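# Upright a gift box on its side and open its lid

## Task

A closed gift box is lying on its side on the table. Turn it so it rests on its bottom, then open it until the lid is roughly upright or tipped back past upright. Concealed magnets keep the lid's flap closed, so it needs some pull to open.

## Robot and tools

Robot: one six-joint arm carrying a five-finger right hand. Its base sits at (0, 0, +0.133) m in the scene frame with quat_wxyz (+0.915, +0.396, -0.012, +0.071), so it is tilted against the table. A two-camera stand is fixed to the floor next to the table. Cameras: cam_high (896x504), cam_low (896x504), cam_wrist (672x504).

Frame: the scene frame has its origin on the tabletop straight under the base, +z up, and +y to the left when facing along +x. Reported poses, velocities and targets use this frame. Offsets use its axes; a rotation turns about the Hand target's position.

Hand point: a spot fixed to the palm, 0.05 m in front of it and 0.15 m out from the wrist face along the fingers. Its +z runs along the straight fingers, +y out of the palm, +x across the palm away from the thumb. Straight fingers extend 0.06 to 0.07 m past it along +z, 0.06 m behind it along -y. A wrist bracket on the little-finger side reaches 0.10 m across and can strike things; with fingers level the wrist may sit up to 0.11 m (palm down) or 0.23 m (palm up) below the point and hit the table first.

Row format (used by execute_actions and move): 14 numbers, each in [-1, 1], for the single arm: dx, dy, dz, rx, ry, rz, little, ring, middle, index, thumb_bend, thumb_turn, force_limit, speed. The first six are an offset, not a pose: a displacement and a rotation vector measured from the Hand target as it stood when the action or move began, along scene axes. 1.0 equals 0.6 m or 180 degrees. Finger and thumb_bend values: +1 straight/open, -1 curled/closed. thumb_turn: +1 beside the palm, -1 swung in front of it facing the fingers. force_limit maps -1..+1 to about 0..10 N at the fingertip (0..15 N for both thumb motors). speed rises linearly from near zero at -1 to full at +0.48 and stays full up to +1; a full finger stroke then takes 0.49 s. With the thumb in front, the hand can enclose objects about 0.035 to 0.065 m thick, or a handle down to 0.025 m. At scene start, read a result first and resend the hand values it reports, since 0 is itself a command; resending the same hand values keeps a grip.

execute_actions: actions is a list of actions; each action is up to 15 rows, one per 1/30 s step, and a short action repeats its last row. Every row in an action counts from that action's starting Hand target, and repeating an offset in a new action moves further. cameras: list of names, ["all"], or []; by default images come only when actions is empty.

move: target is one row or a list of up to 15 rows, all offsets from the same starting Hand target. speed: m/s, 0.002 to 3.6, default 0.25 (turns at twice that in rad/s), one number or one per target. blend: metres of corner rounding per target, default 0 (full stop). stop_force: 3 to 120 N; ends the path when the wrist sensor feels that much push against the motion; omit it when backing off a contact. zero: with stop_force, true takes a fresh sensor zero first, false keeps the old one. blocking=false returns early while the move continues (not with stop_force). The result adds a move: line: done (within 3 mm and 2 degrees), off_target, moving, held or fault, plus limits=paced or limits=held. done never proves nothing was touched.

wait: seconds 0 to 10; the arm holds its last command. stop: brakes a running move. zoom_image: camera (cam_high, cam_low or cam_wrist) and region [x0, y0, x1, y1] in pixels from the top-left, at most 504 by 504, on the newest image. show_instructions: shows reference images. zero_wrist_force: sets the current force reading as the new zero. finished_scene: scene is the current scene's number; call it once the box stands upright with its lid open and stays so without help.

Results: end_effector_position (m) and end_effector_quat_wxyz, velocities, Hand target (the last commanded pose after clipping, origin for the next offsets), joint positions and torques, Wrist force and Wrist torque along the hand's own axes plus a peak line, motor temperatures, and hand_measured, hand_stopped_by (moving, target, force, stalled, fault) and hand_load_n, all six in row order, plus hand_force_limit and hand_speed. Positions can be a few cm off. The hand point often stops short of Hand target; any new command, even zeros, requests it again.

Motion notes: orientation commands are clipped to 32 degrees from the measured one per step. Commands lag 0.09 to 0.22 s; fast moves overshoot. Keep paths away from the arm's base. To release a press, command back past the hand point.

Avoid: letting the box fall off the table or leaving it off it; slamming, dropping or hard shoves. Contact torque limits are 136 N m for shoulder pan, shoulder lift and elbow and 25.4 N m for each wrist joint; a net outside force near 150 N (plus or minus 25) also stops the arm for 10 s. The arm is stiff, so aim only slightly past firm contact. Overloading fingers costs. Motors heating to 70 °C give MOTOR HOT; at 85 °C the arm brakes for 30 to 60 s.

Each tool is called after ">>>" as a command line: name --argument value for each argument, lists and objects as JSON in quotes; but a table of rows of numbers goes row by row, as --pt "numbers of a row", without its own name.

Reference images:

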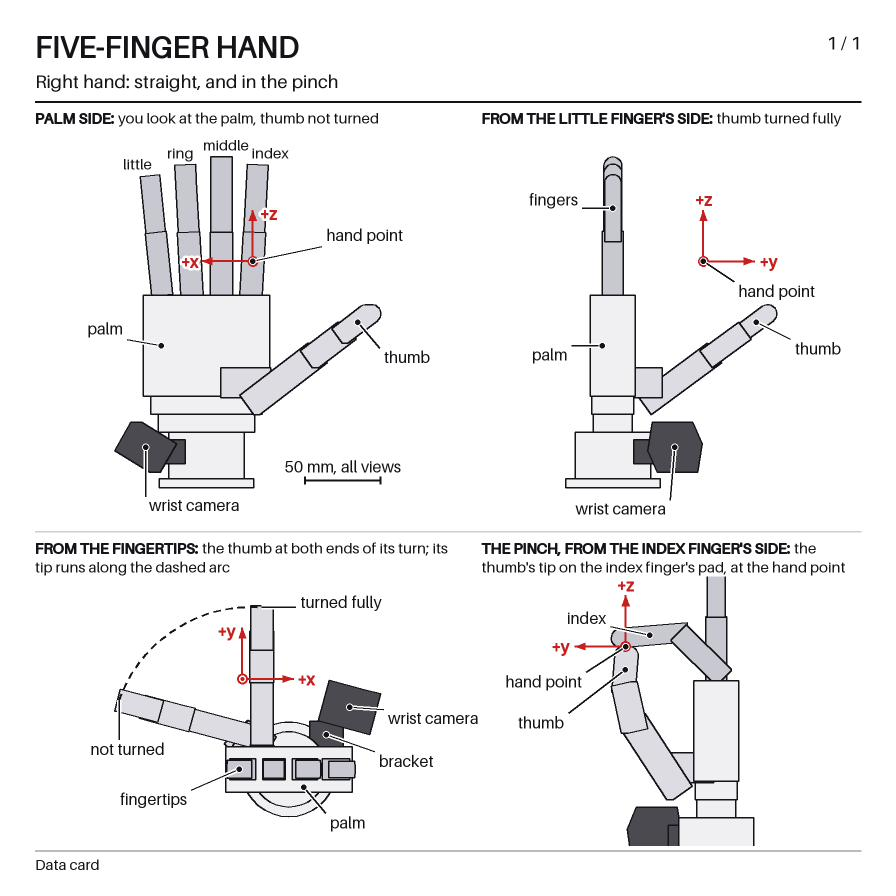

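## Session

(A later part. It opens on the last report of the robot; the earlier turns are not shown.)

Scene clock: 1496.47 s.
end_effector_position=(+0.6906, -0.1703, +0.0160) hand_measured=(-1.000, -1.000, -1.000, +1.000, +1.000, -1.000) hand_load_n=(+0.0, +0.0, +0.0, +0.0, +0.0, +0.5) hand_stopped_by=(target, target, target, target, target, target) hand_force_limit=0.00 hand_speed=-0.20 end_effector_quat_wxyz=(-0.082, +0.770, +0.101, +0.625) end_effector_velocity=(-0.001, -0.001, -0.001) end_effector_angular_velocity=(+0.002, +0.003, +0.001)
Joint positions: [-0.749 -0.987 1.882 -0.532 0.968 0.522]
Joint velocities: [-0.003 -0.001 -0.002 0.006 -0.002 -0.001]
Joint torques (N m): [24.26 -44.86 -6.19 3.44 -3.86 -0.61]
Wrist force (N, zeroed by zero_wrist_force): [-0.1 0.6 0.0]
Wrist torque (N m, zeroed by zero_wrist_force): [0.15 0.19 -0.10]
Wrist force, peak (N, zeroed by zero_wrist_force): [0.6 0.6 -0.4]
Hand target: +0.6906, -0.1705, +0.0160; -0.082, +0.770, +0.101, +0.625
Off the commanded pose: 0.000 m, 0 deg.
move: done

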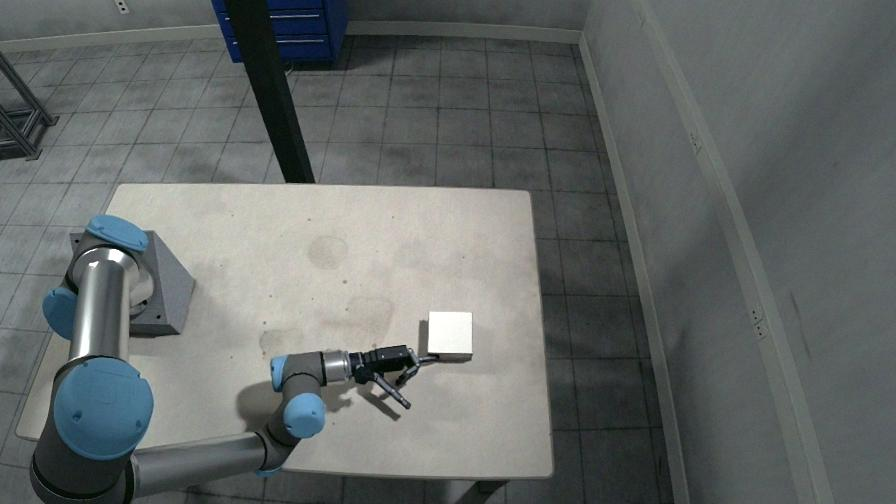

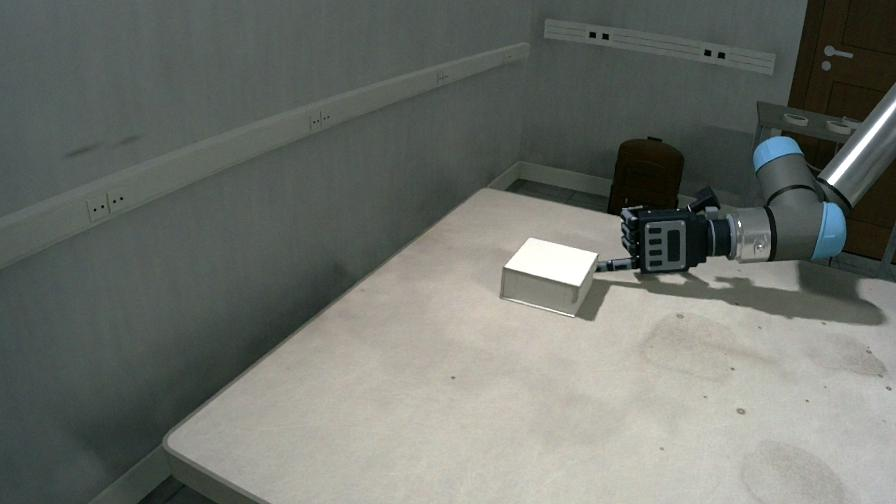

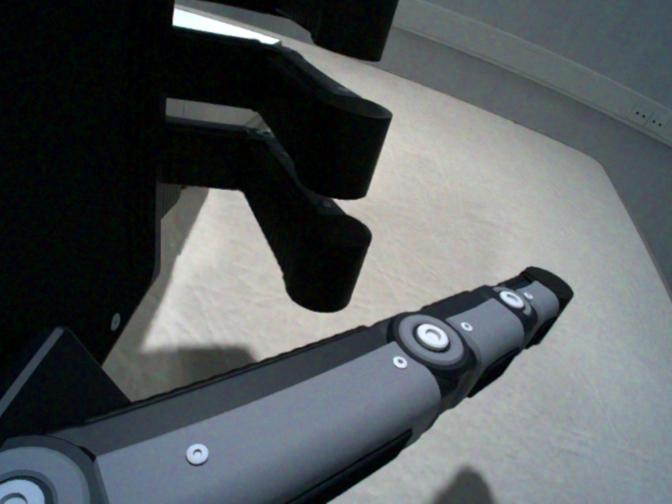

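>>> move --target '[0, 0.0117, 0, 0, 0, 0, -1, -1, -1, 1, 1, -1, 0.0, -0.2]' --speed 0.02 --cameras '["cam_high", "cam_low"]'

>>> zoom_image --camera "cam_high" --region '[380, 285, 490, 385]'

>>> zoom_image --camera "cam_high" --region '[415, 335, 480, 380]'

Scene clock: 1501.60 s.
end_effector_position=(+0.6906, -0.1634, +0.0160) hand_measured=(-1.000, -1.000, -1.000, +1.000, +1.000, -1.000) hand_load_n=(+0.0, +0.0, +0.0, -0.5, +0.0, +0.0) hand_stopped_by=(target, target, target, target, target, target) hand_force_limit=0.00 hand_speed=-0.20 end_effector_quat_wxyz=(-0.082, +0.770, +0.101, +0.625)
Joint positions: [-0.74 -0.98 1.888 -0.548 0.977 0.526]
Joint torques (N m): [26.46 -37.42 0.16 1.69 -1.83 0.81]
Wrist force (N, zeroed by zero_wrist_force): [0.6 0.4 -0.1]
Wrist torque (N m, zeroed by zero_wrist_force): [0.11 0.13 -0.08]
Wrist force, peak (N, zeroed by zero_wrist_force): [0.4 0.6 0.6]
Hand target: +0.6906, -0.1635, +0.0160; -0.082, +0.770, +0.101, +0.625
Off the commanded pose: 0.000 m, 0 deg.
move: done
Images, in order (width x height): cam_high 896x504, cam_low 896x504.

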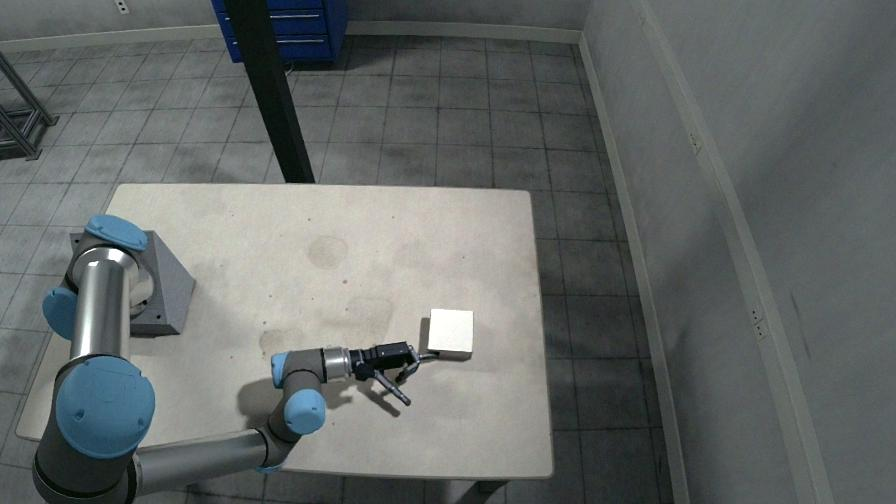

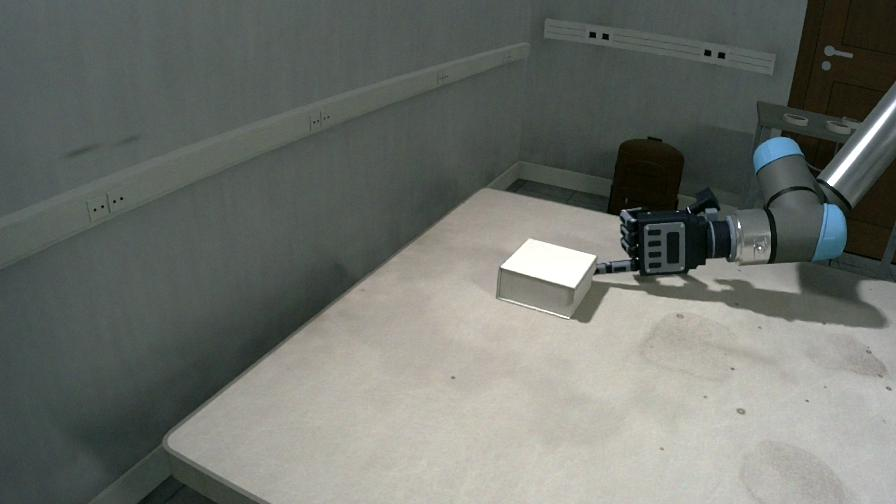

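Scaled by 4.582 from the camera's 896x504 image, which has a finer 1280x720 frame.

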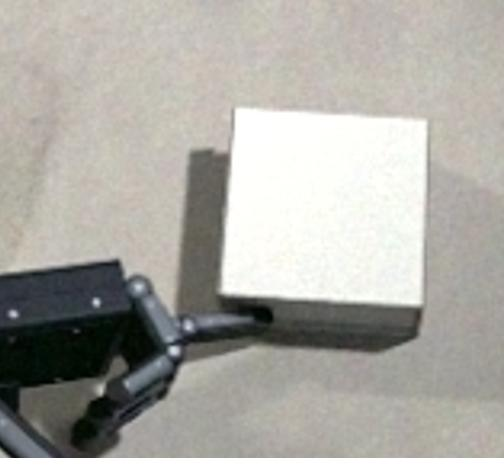

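Scaled by 7.754 from the camera's 896x504 image, which has a finer 1280x720 frame.

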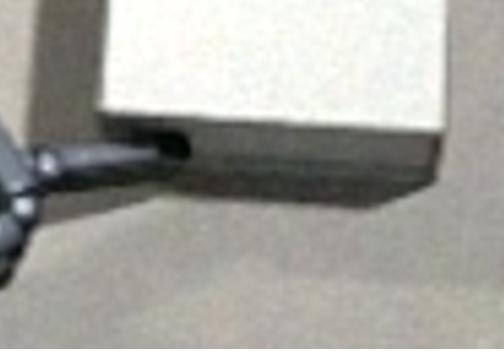

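>>> move --target '[0, 0, 0.025, 0, 0, 0, -1, -1, -1, 1, 1, -1, 0.0, -0.2]' --speed 0.03 --cameras '["cam_high", "cam_low"]'

>>> zoom_image --camera "cam_high" --region '[400, 285, 490, 375]'

>>> zoom_image --camera "cam_low" --region '[480, 210, 660, 330]'

Scene clock: 1507.23 s.
end_effector_position=(+0.6906, -0.1634, +0.0311) hand_measured=(-1.000, -1.000, -1.000, +1.000, +1.000, -1.000) hand_load_n=(+0.0, +0.0, +0.0, +0.0, +0.0, +0.5) hand_stopped_by=(target, target, target, target, target, target) hand_force_limit=0.00 hand_speed=-0.20 end_effector_quat_wxyz=(-0.082, +0.770, +0.101, +0.625)
Joint positions: [-0.72 -1.007 1.897 -0.535 0.996 0.535]
Joint torques (N m): [24.25 -27.69 -2.96 0.39 -3.09 -0.23]
Wrist force (N, zeroed by zero_wrist_force): [0.3 0.4 0.3]
Wrist torque (N m, zeroed by zero_wrist_force): [0.11 0.15 -0.10]
Wrist force, peak (N, zeroed by zero_wrist_force): [0.8 0.5 0.2]
Hand target: +0.6906, -0.1635, +0.0310; -0.082, +0.770, +0.101, +0.625
Off the commanded pose: 0.000 m, 0 deg.
move: done
Images, in order (width x height): cam_high 896x504, cam_low 896x504.

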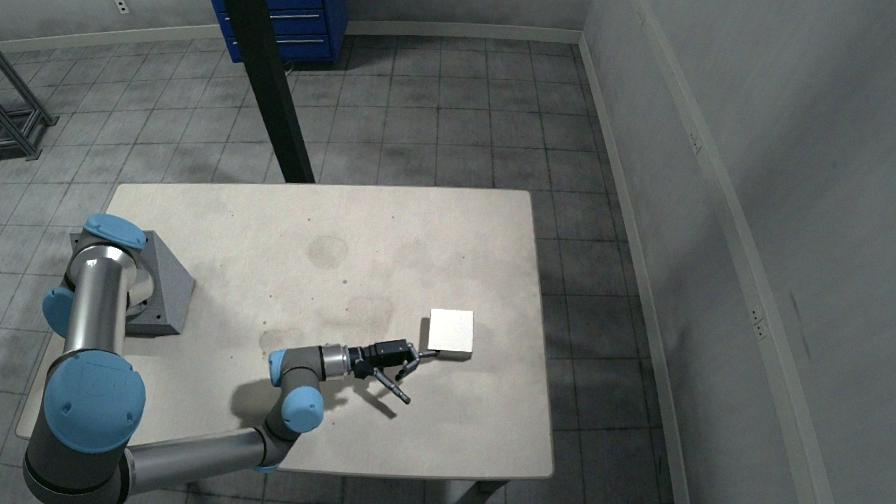

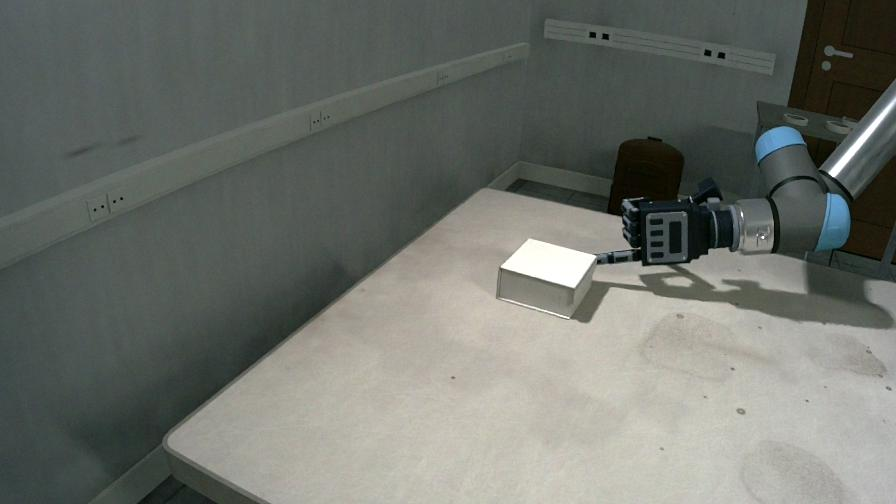

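Scaled by 5.600 from the camera's 896x504 image, which has a finer 1280x720 frame.

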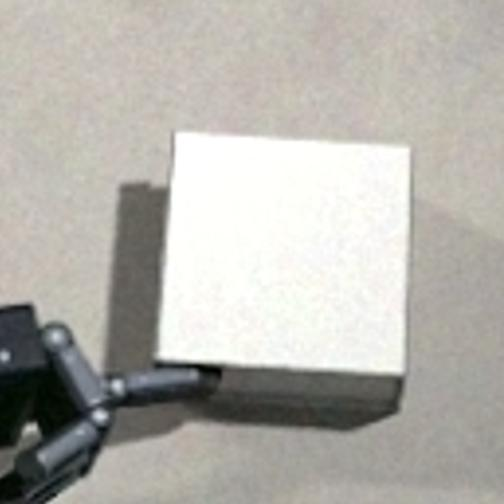

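Scaled by 2.800 from the camera's 896x504 image, which has a finer 1280x720 frame.

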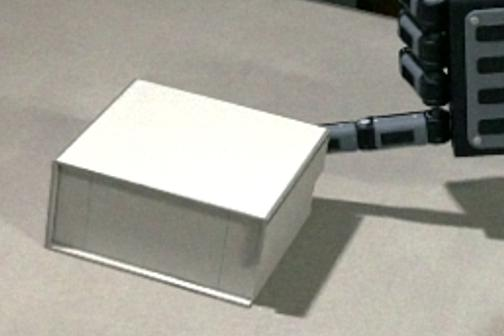

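>>> move --pt "0 -0.0667 0 0 0 0 -1 -1 -1 1 1 -1 0.0 -0.2" --pt "0.056 -0.0577 -0.0217 0 0 0.1667 -1 -1 -1 1 1 -1 0.0 -0.2" --speed '[0.1, 0.15]' --blend 0.01 --cameras '["all"]'

>>> zoom_image --camera "cam_high" --region '[390, 285, 490, 385]'

>>> zoom_image --camera "cam_low" --region '[480, 190, 680, 330]'

Scene clock: 1541.73 s.
end_effector_position=(+0.7242, -0.1981, +0.0179) hand_measured=(-1.000, -1.000, -1.000, +1.000, +1.000, -1.000) hand_load_n=(+0.0, +0.0, +0.0, +0.0, +0.0, +0.5) hand_stopped_by=(target, target, target, target, target, target) hand_force_limit=0.00 hand_speed=-0.20 end_effector_quat_wxyz=(-0.241, +0.718, +0.297, +0.582)
Joint positions: [-0.834 -0.814 1.327 0.554 0.786 -0.093]
Joint torques (N m): [30.43 -48.38 -8.66 3.1 -3.62 -0.35]
Wrist force (N, zeroed by zero_wrist_force): [0.4 0.5 -0.1]
Wrist torque (N m, zeroed by zero_wrist_force): [0.15 0.09 -0.09]
Wrist force, peak (N, zeroed by zero_wrist_force): [0.5 0.9 -0.2]
Hand target: +0.7242, -0.1981, +0.0180; -0.241, +0.718, +0.297, +0.582
Off the commanded pose: 0.000 m, 0 deg.
move: done

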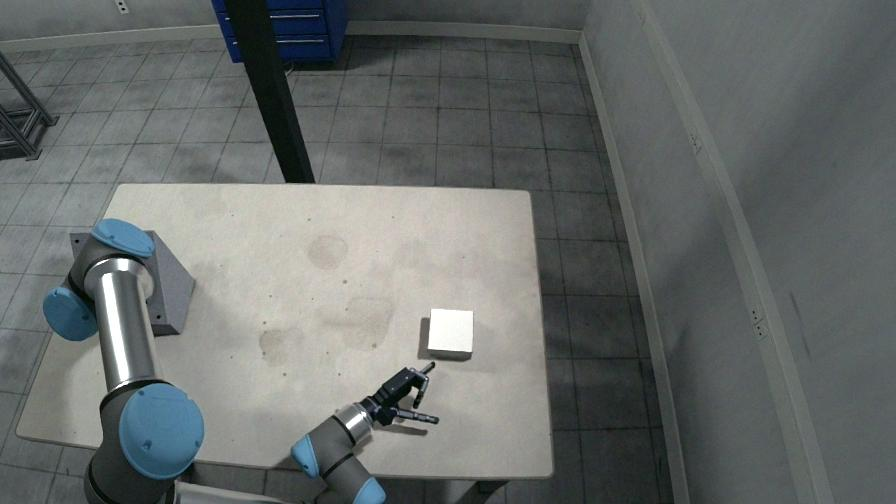

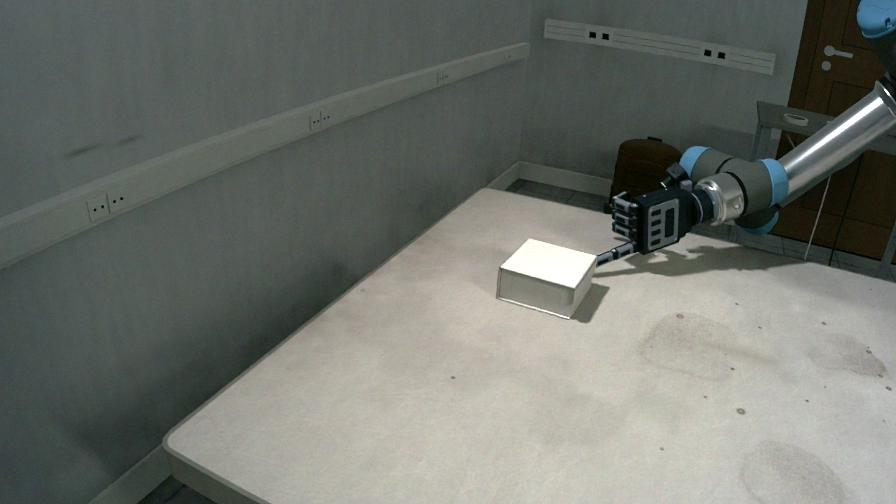

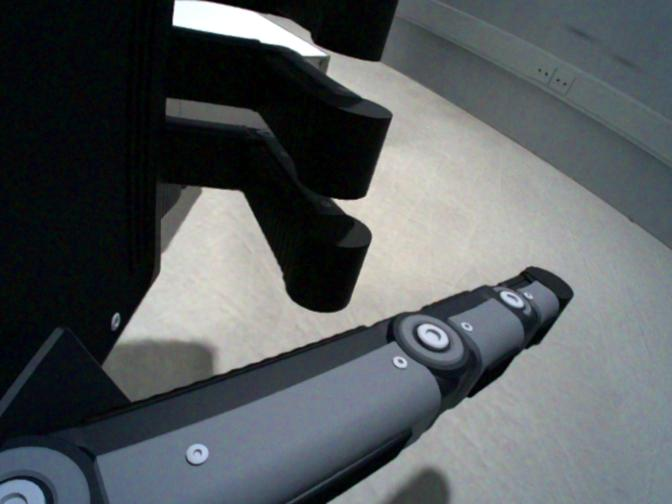

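Scaled by 5.040 from the camera's 896x504 image, which has a finer 1280x720 frame.

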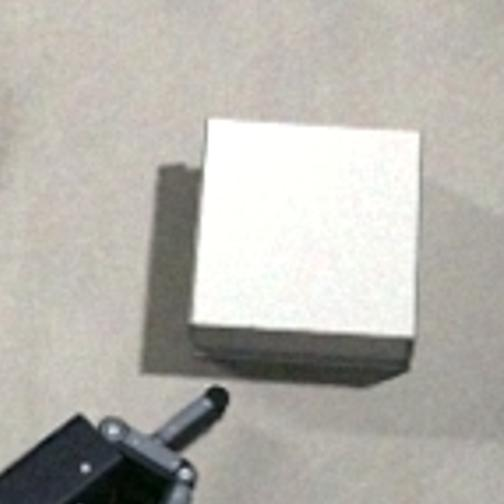

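Scaled by 2.520 from the camera's 896x504 image, which has a finer 1280x720 frame.

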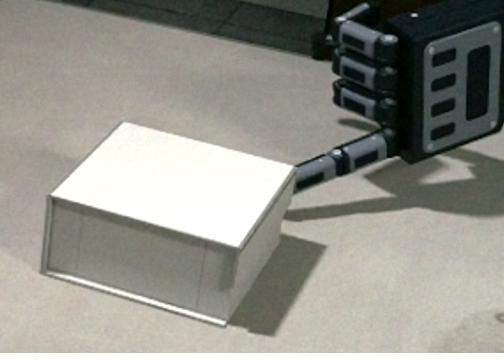

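>>> move --target '[0.0448, 0.0448, 0, 0, 0, 0, -1, -1, -1, 1, 1, -1, 0.0, -0.2]' --speed 0.04 --cameras '["cam_high", "cam_low"]'

>>> zoom_image --camera "cam_high" --region '[400, 290, 490, 380]'

>>> zoom_image --camera "cam_low" --region '[480, 200, 660, 330]'

Scene clock: 1548.97 s.
end_effector_position=(+0.7512, -0.1711, +0.0179) hand_measured=(-1.000, -1.000, -1.000, +1.000, +1.000, -1.000) hand_load_n=(+0.0, +0.0, +0.0, +0.0, +0.0, +0.0) hand_stopped_by=(target, target, target, target, target, target) hand_force_limit=0.00 hand_speed=-0.20 end_effector_quat_wxyz=(-0.241, +0.718, +0.297, +0.582) end_effector_velocity=(-0.002, -0.001, +0.000) end_effector_angular_velocity=(-0.001, +0.001, +0.001)
Joint positions: [-0.777 -0.763 1.275 0.508 0.815 -0.025]
Joint velocities: [-0.003 -0.003 0.005 0.002 0 -0.005]
Joint torques (N m): [32.01 -49.93 4.12 3.63 -3.23 -1.88]
Wrist force (N, zeroed by zero_wrist_force): [0.4 0.3 0.0]
Wrist torque (N m, zeroed by zero_wrist_force): [0.11 0.11 -0.08]
Wrist force, peak (N, zeroed by zero_wrist_force): [0.8 0.6 -0.2]
Hand target: +0.7511, -0.1712, +0.0180; -0.241, +0.718, +0.297, +0.582
Off the commanded pose: 0.000 m, 0 deg.
move: done
Images, in order (width x height): cam_high 896x504, cam_low 896x504.

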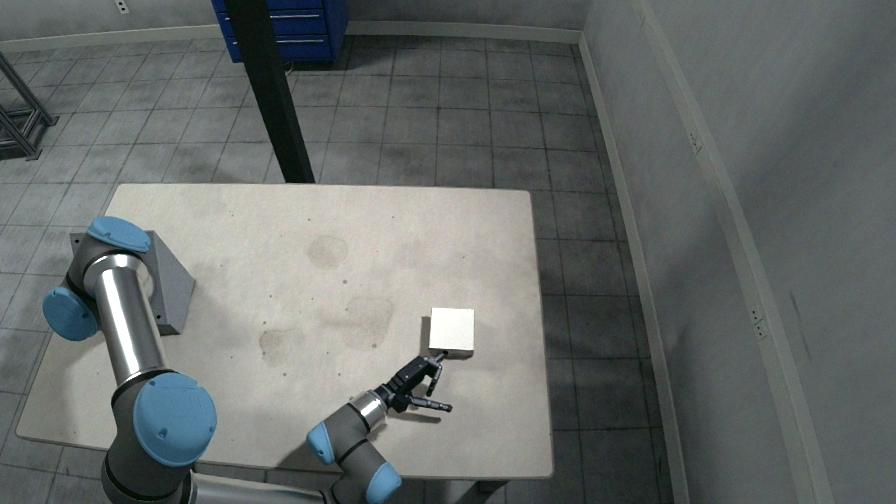

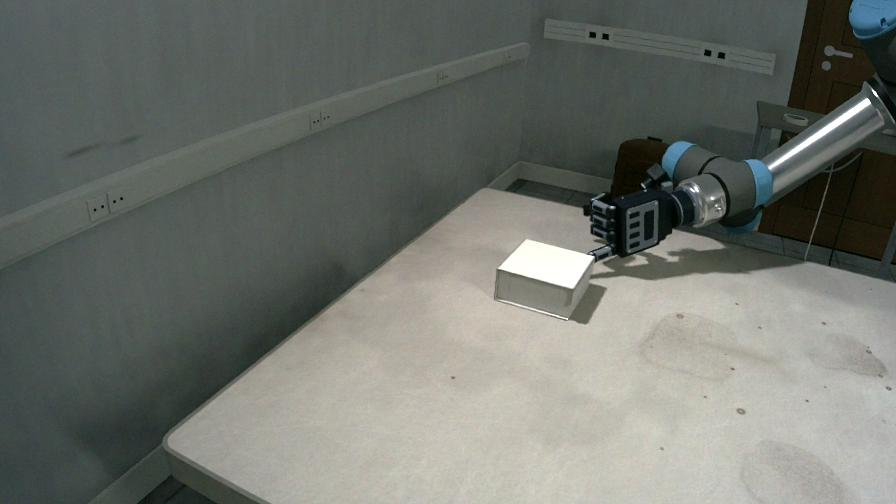

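Scaled by 5.600 from the camera's 896x504 image, which has a finer 1280x720 frame.

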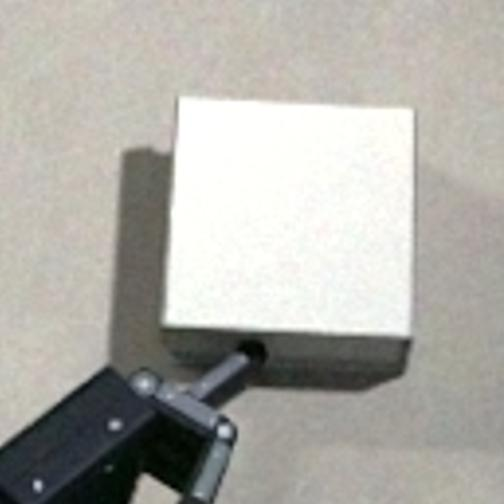

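Scaled by 2.800 from the camera's 896x504 image, which has a finer 1280x720 frame.

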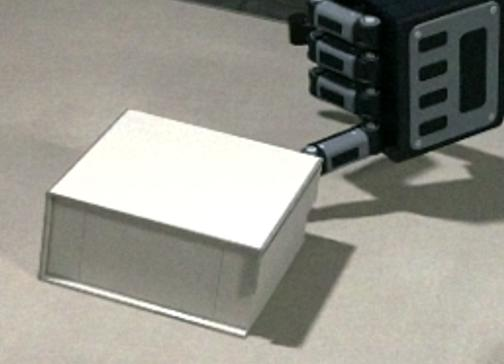

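>>> move --target '[0, 0, 0.0217, 0, 0, 0, -1, -1, -1, 1, 1, -1, 0.0, -0.2]' --speed 0.03 --cameras '["cam_high", "cam_low"]'

>>> zoom_image --camera "cam_high" --region '[400, 290, 490, 380]'

>>> zoom_image --camera "cam_low" --region '[480, 200, 660, 330]'

Scene clock: 1555.07 s.
end_effector_position=(+0.7511, -0.1712, +0.0312) hand_measured=(-1.000, -1.000, -1.000, +1.000, +1.000, -1.000) hand_load_n=(+0.5, +0.0, +0.0, +0.0, +0.0, +0.5) hand_stopped_by=(target, target, target, target, target, target) hand_force_limit=0.00 hand_speed=-0.20 end_effector_quat_wxyz=(-0.241, +0.718, +0.297, +0.582)
Joint positions: [-0.764 -0.786 1.288 0.507 0.822 -0.009]
Joint torques (N m): [30.55 -35.5 -8.31 -0.78 -1.6 -0.74]
Wrist force (N, zeroed by zero_wrist_force): [0.2 0.5 -0.2]
Wrist torque (N m, zeroed by zero_wrist_force): [0.15 0.14 -0.10]
Wrist force, peak (N, zeroed by zero_wrist_force): [1.0 0.4 -0.2]
Hand target: +0.7511, -0.1712, +0.0310; -0.241, +0.718, +0.297, +0.582
Off the commanded pose: 0.000 m, 0 deg.
move: done
Images, in order (width x height): cam_high 896x504, cam_low 896x504.

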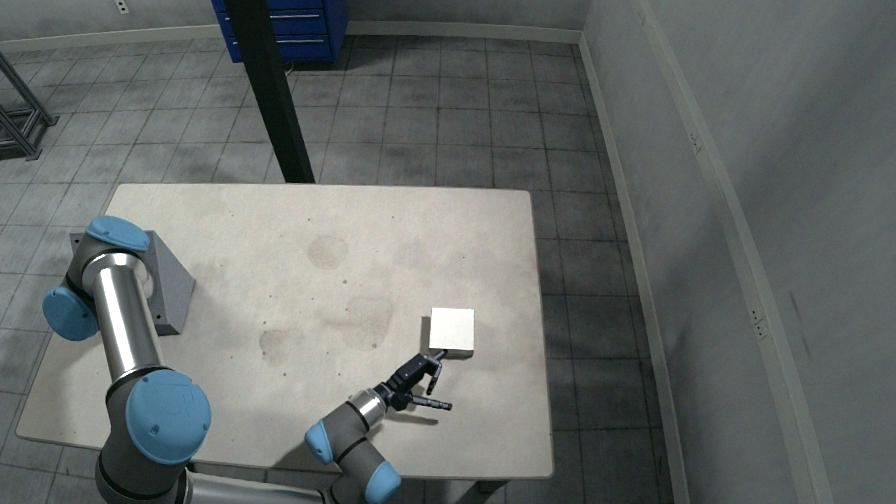

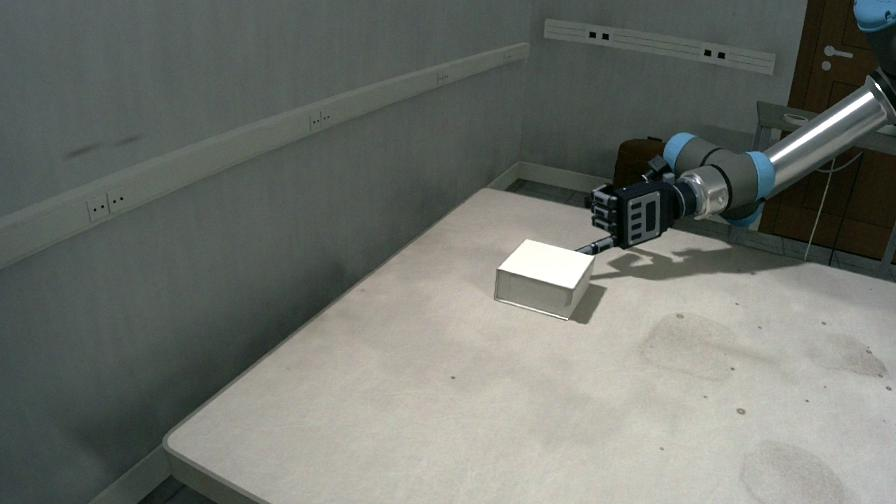

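Scaled by 5.600 from the camera's 896x504 image, which has a finer 1280x720 frame.

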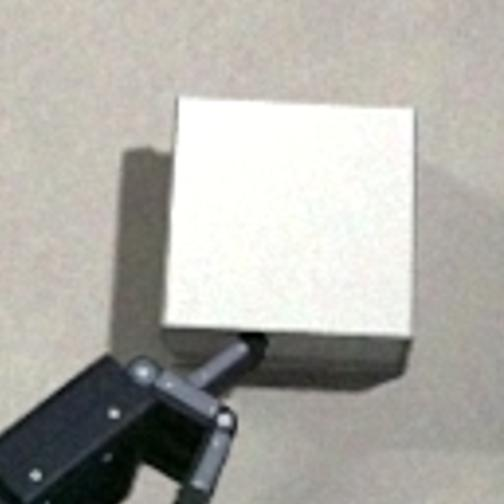

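Scaled by 2.800 from the camera's 896x504 image, which has a finer 1280x720 frame.

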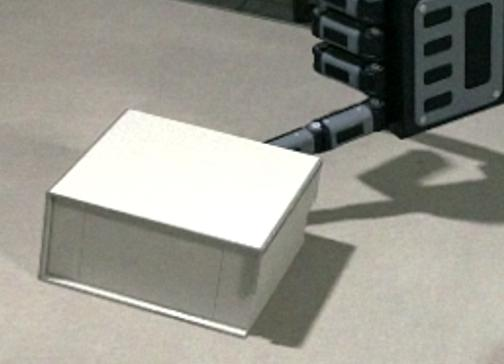

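>>> move --target '[0, 0, 0.0133, 0, 0, 0, -1, -1, -1, 1, 1, -1, 0.0, -0.2]' --speed 0.03 --cameras '["cam_high", "cam_low"]'

>>> zoom_image --camera "cam_high" --region '[410, 300, 480, 370]'

>>> zoom_image --camera "cam_low" --region '[480, 200, 660, 330]'

Scene clock: 1561.10 s.
end_effector_position=(+0.7511, -0.1712, +0.0391) hand_measured=(-1.000, -1.000, -1.000, +1.000, +1.000, -1.000) hand_load_n=(+0.0, +0.0, +0.0, +0.0, +0.0, +0.0) hand_stopped_by=(target, target, target, target, target, target) hand_force_limit=0.00 hand_speed=-0.20 end_effector_quat_wxyz=(-0.241, +0.718, +0.297, +0.582)
Joint positions: [-0.755 -0.799 1.294 0.507 0.826 0]
Joint torques (N m): [33.4 -36.17 -3.82 -0.78 -0.92 -0.06]
Wrist force (N, zeroed by zero_wrist_force): [0.2 0.2 -0.2]
Wrist torque (N m, zeroed by zero_wrist_force): [0.12 0.08 -0.11]
Wrist force, peak (N, zeroed by zero_wrist_force): [0.6 0.4 -0.4]
Hand target: +0.7511, -0.1712, +0.0390; -0.241, +0.718, +0.297, +0.582
Off the commanded pose: 0.000 m, 0 deg.
move: done
Images, in order (width x height): cam_high 896x504, cam_low 896x504.

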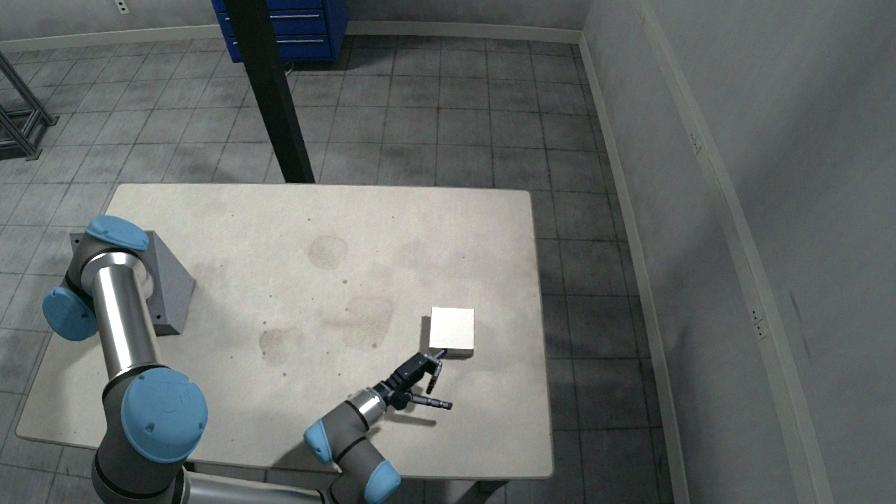

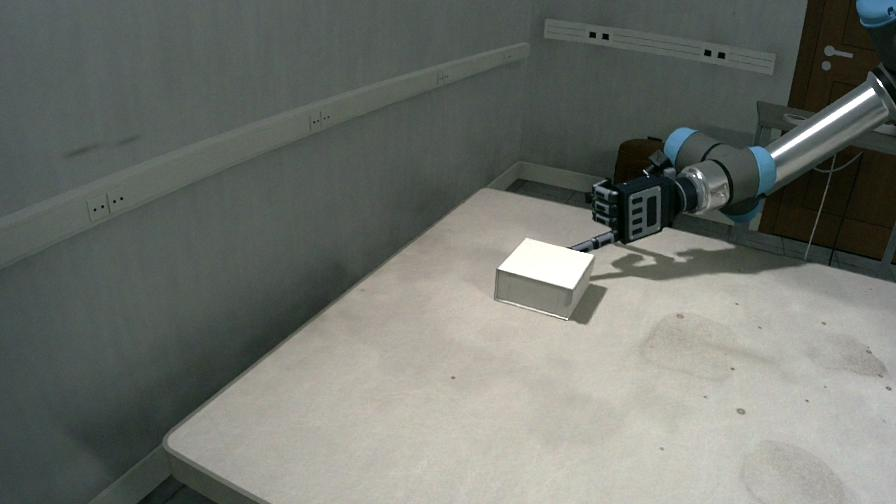

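Scaled by 7.200 from the camera's 896x504 image, which has a finer 1280x720 frame.

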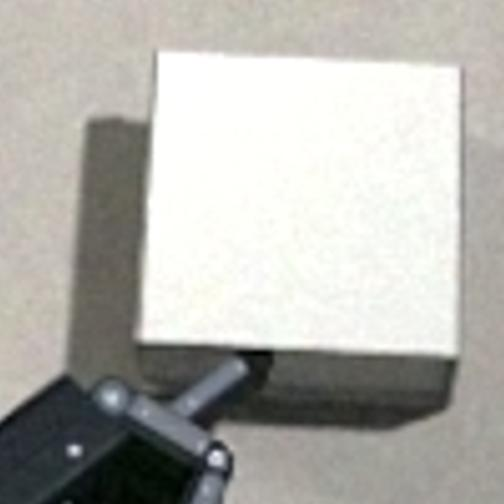

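Scaled by 2.800 from the camera's 896x504 image, which has a finer 1280x720 frame.

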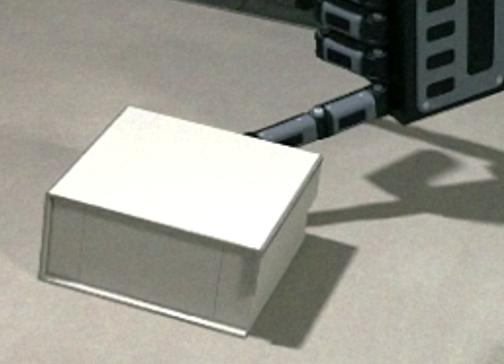

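>>> move --target '[0, 0, 0.0133, 0, 0, 0, -1, -1, -1, 1, 1, -1, 0.0, -0.2]' --speed 0.03 --cameras '["cam_high", "cam_low"]'

>>> zoom_image --camera "cam_high" --region '[410, 300, 480, 370]'

>>> zoom_image --camera "cam_low" --region '[480, 200, 660, 330]'

Scene clock: 1568.70 s.
end_effector_position=(+0.7511, -0.1712, +0.0471) hand_measured=(-1.000, -1.000, -1.000, +1.000, +1.000, -1.000) hand_load_n=(+0.0, +0.0, +0.0, +0.5, -0.5, +0.0) hand_stopped_by=(target, target, target, target, target, target) hand_force_limit=0.00 hand_speed=-0.20 end_effector_quat_wxyz=(-0.241, +0.718, +0.297, +0.582)
Joint positions: [-0.747 -0.811 1.301 0.507 0.83 0.01]
Joint torques (N m): [32.98 -36.37 -2.59 2.26 -0.86 -0.01]
Wrist force (N, zeroed by zero_wrist_force): [0.7 0.4 0.1]
Wrist torque (N m, zeroed by zero_wrist_force): [0.13 0.08 -0.09]
Wrist force, peak (N, zeroed by zero_wrist_force): [0.7 0.4 0.1]
Hand target: +0.7511, -0.1712, +0.0470; -0.241, +0.718, +0.297, +0.582
Off the commanded pose: 0.000 m, 0 deg.
move: done
Images, in order (width x height): cam_high 896x504, cam_low 896x504.

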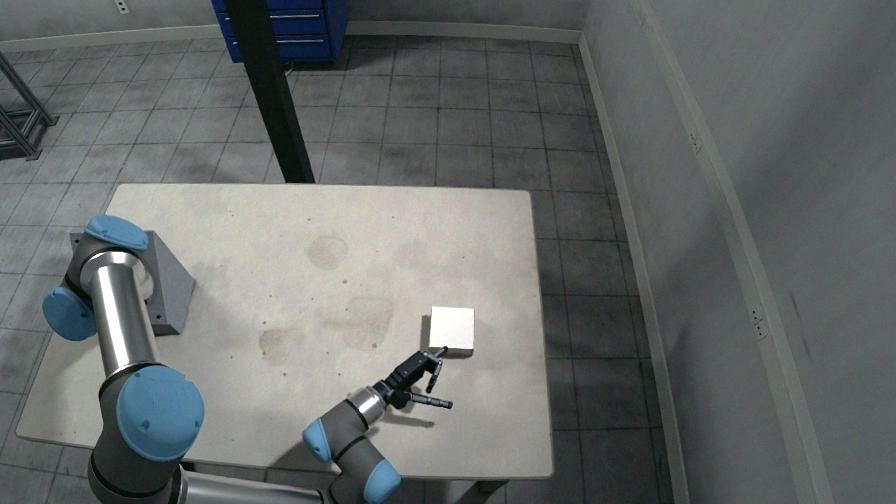

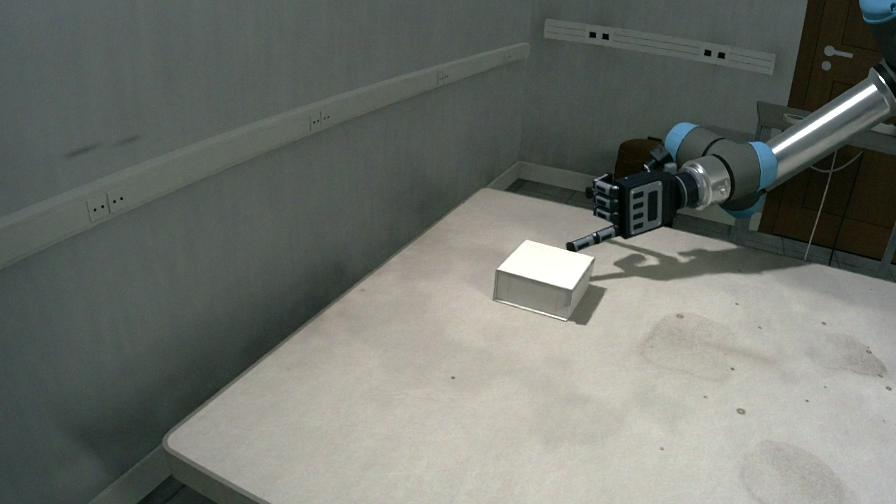

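Scaled by 7.200 from the camera's 896x504 image, which has a finer 1280x720 frame.

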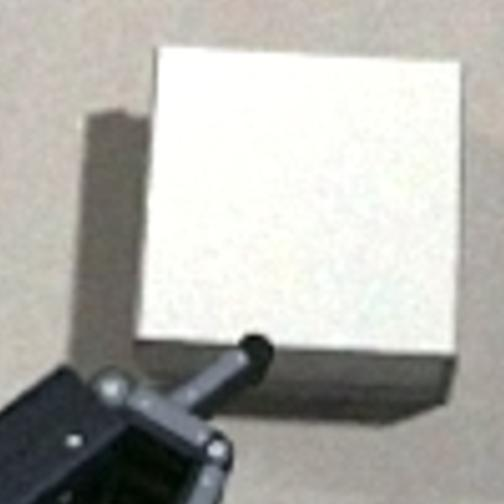

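Scaled by 2.800 from the camera's 896x504 image, which has a finer 1280x720 frame.

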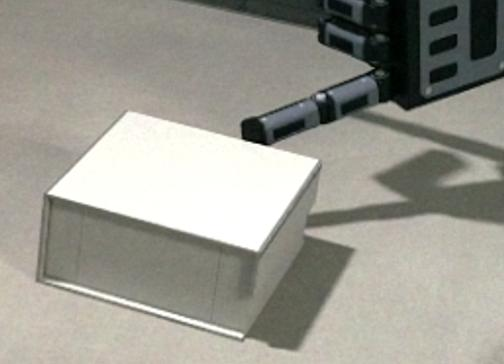

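>>> move --pt "-0.05 -0.05 0 0 0 0 -1 -1 -1 1 1 -1 0.0 -0.2" --pt "-0.0395 -0.027 -0.0433 0 0 0 -1 -1 -1 1 1 -1 0.0 -0.2" --pt "-0.0395 0.0043 -0.0433 0 0 0 -1 -1 -1 1 1 -1 0.0 -0.2" --pt "-0.0608 0.0447 -0.0433 0 0 0 -1 -1 -1 1 1 -1 0.0 -0.2" --pt "-0.0687 0.0897 -0.0433 0 0 0 -1 -1 -1 1 1 -1 0.0 -0.2" --speed '[0.1, 0.1, 0.05, 0.05, 0.05]' --blend 0.005 --cameras '["cam_high", "cam_low"]'

>>> zoom_image --camera "cam_high" --region '[390, 270, 500, 370]'

Scene clock: 1741.67 s.
end_effector_position=(+0.7099, -0.1173, +0.0209) hand_measured=(-1.000, -1.000, -1.000, +1.000, +1.000, -1.000) hand_load_n=(+0.0, +0.0, +0.0, +0.0, +0.5, +0.0) hand_stopped_by=(target, target, target, target, target, target) hand_force_limit=0.00 hand_speed=-0.20 end_effector_quat_wxyz=(-0.241, +0.718, +0.297, +0.582)
Joint positions: [-0.762 -0.82 1.499 0.328 0.823 -0.007]
Joint torques (N m): [27.03 -42.25 -8.02 4.18 -3.38 -1.76]
Wrist force (N, zeroed by zero_wrist_force): [0.6 0.1 -0.3]
Wrist torque (N m, zeroed by zero_wrist_force): [0.08 0.10 -0.07]
Wrist force, peak (N, zeroed by zero_wrist_force): [0.7 0.5 -1.6]
Hand target: +0.7099, -0.1174, +0.0210; -0.241, +0.718, +0.297, +0.582
Off the commanded pose: 0.000 m, 0 deg.
move: done
Images, in order (width x height): cam_high 896x504, cam_low 896x504.

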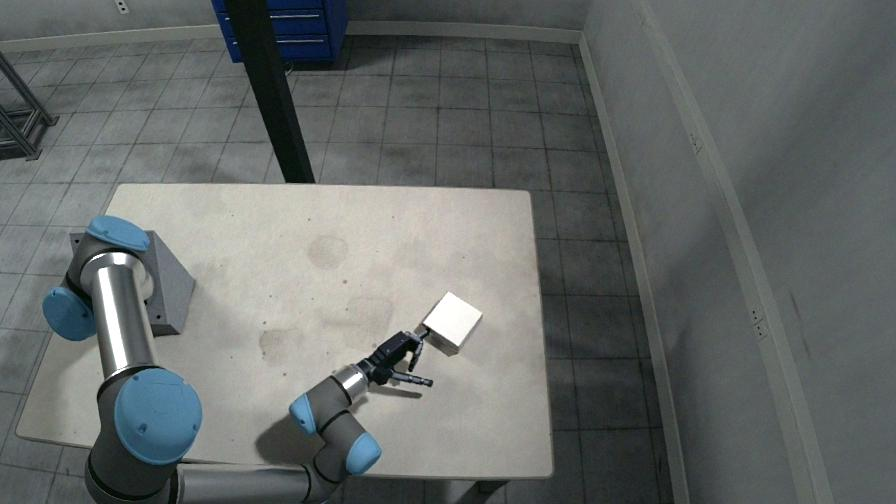

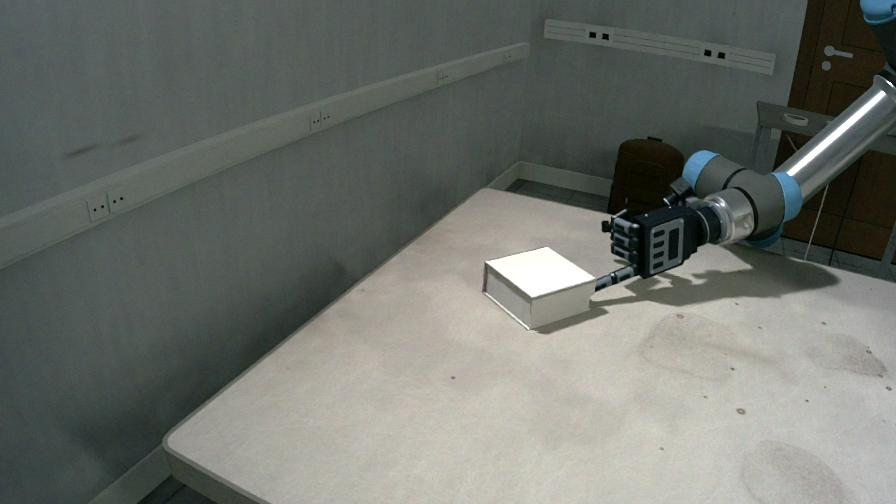

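Scaled by 4.582 from the camera's 896x504 image, which has a finer 1280x720 frame.

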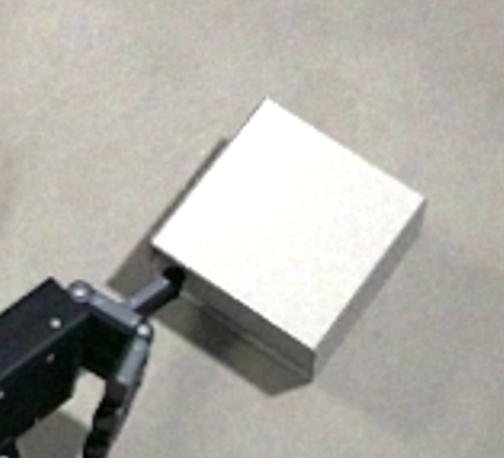

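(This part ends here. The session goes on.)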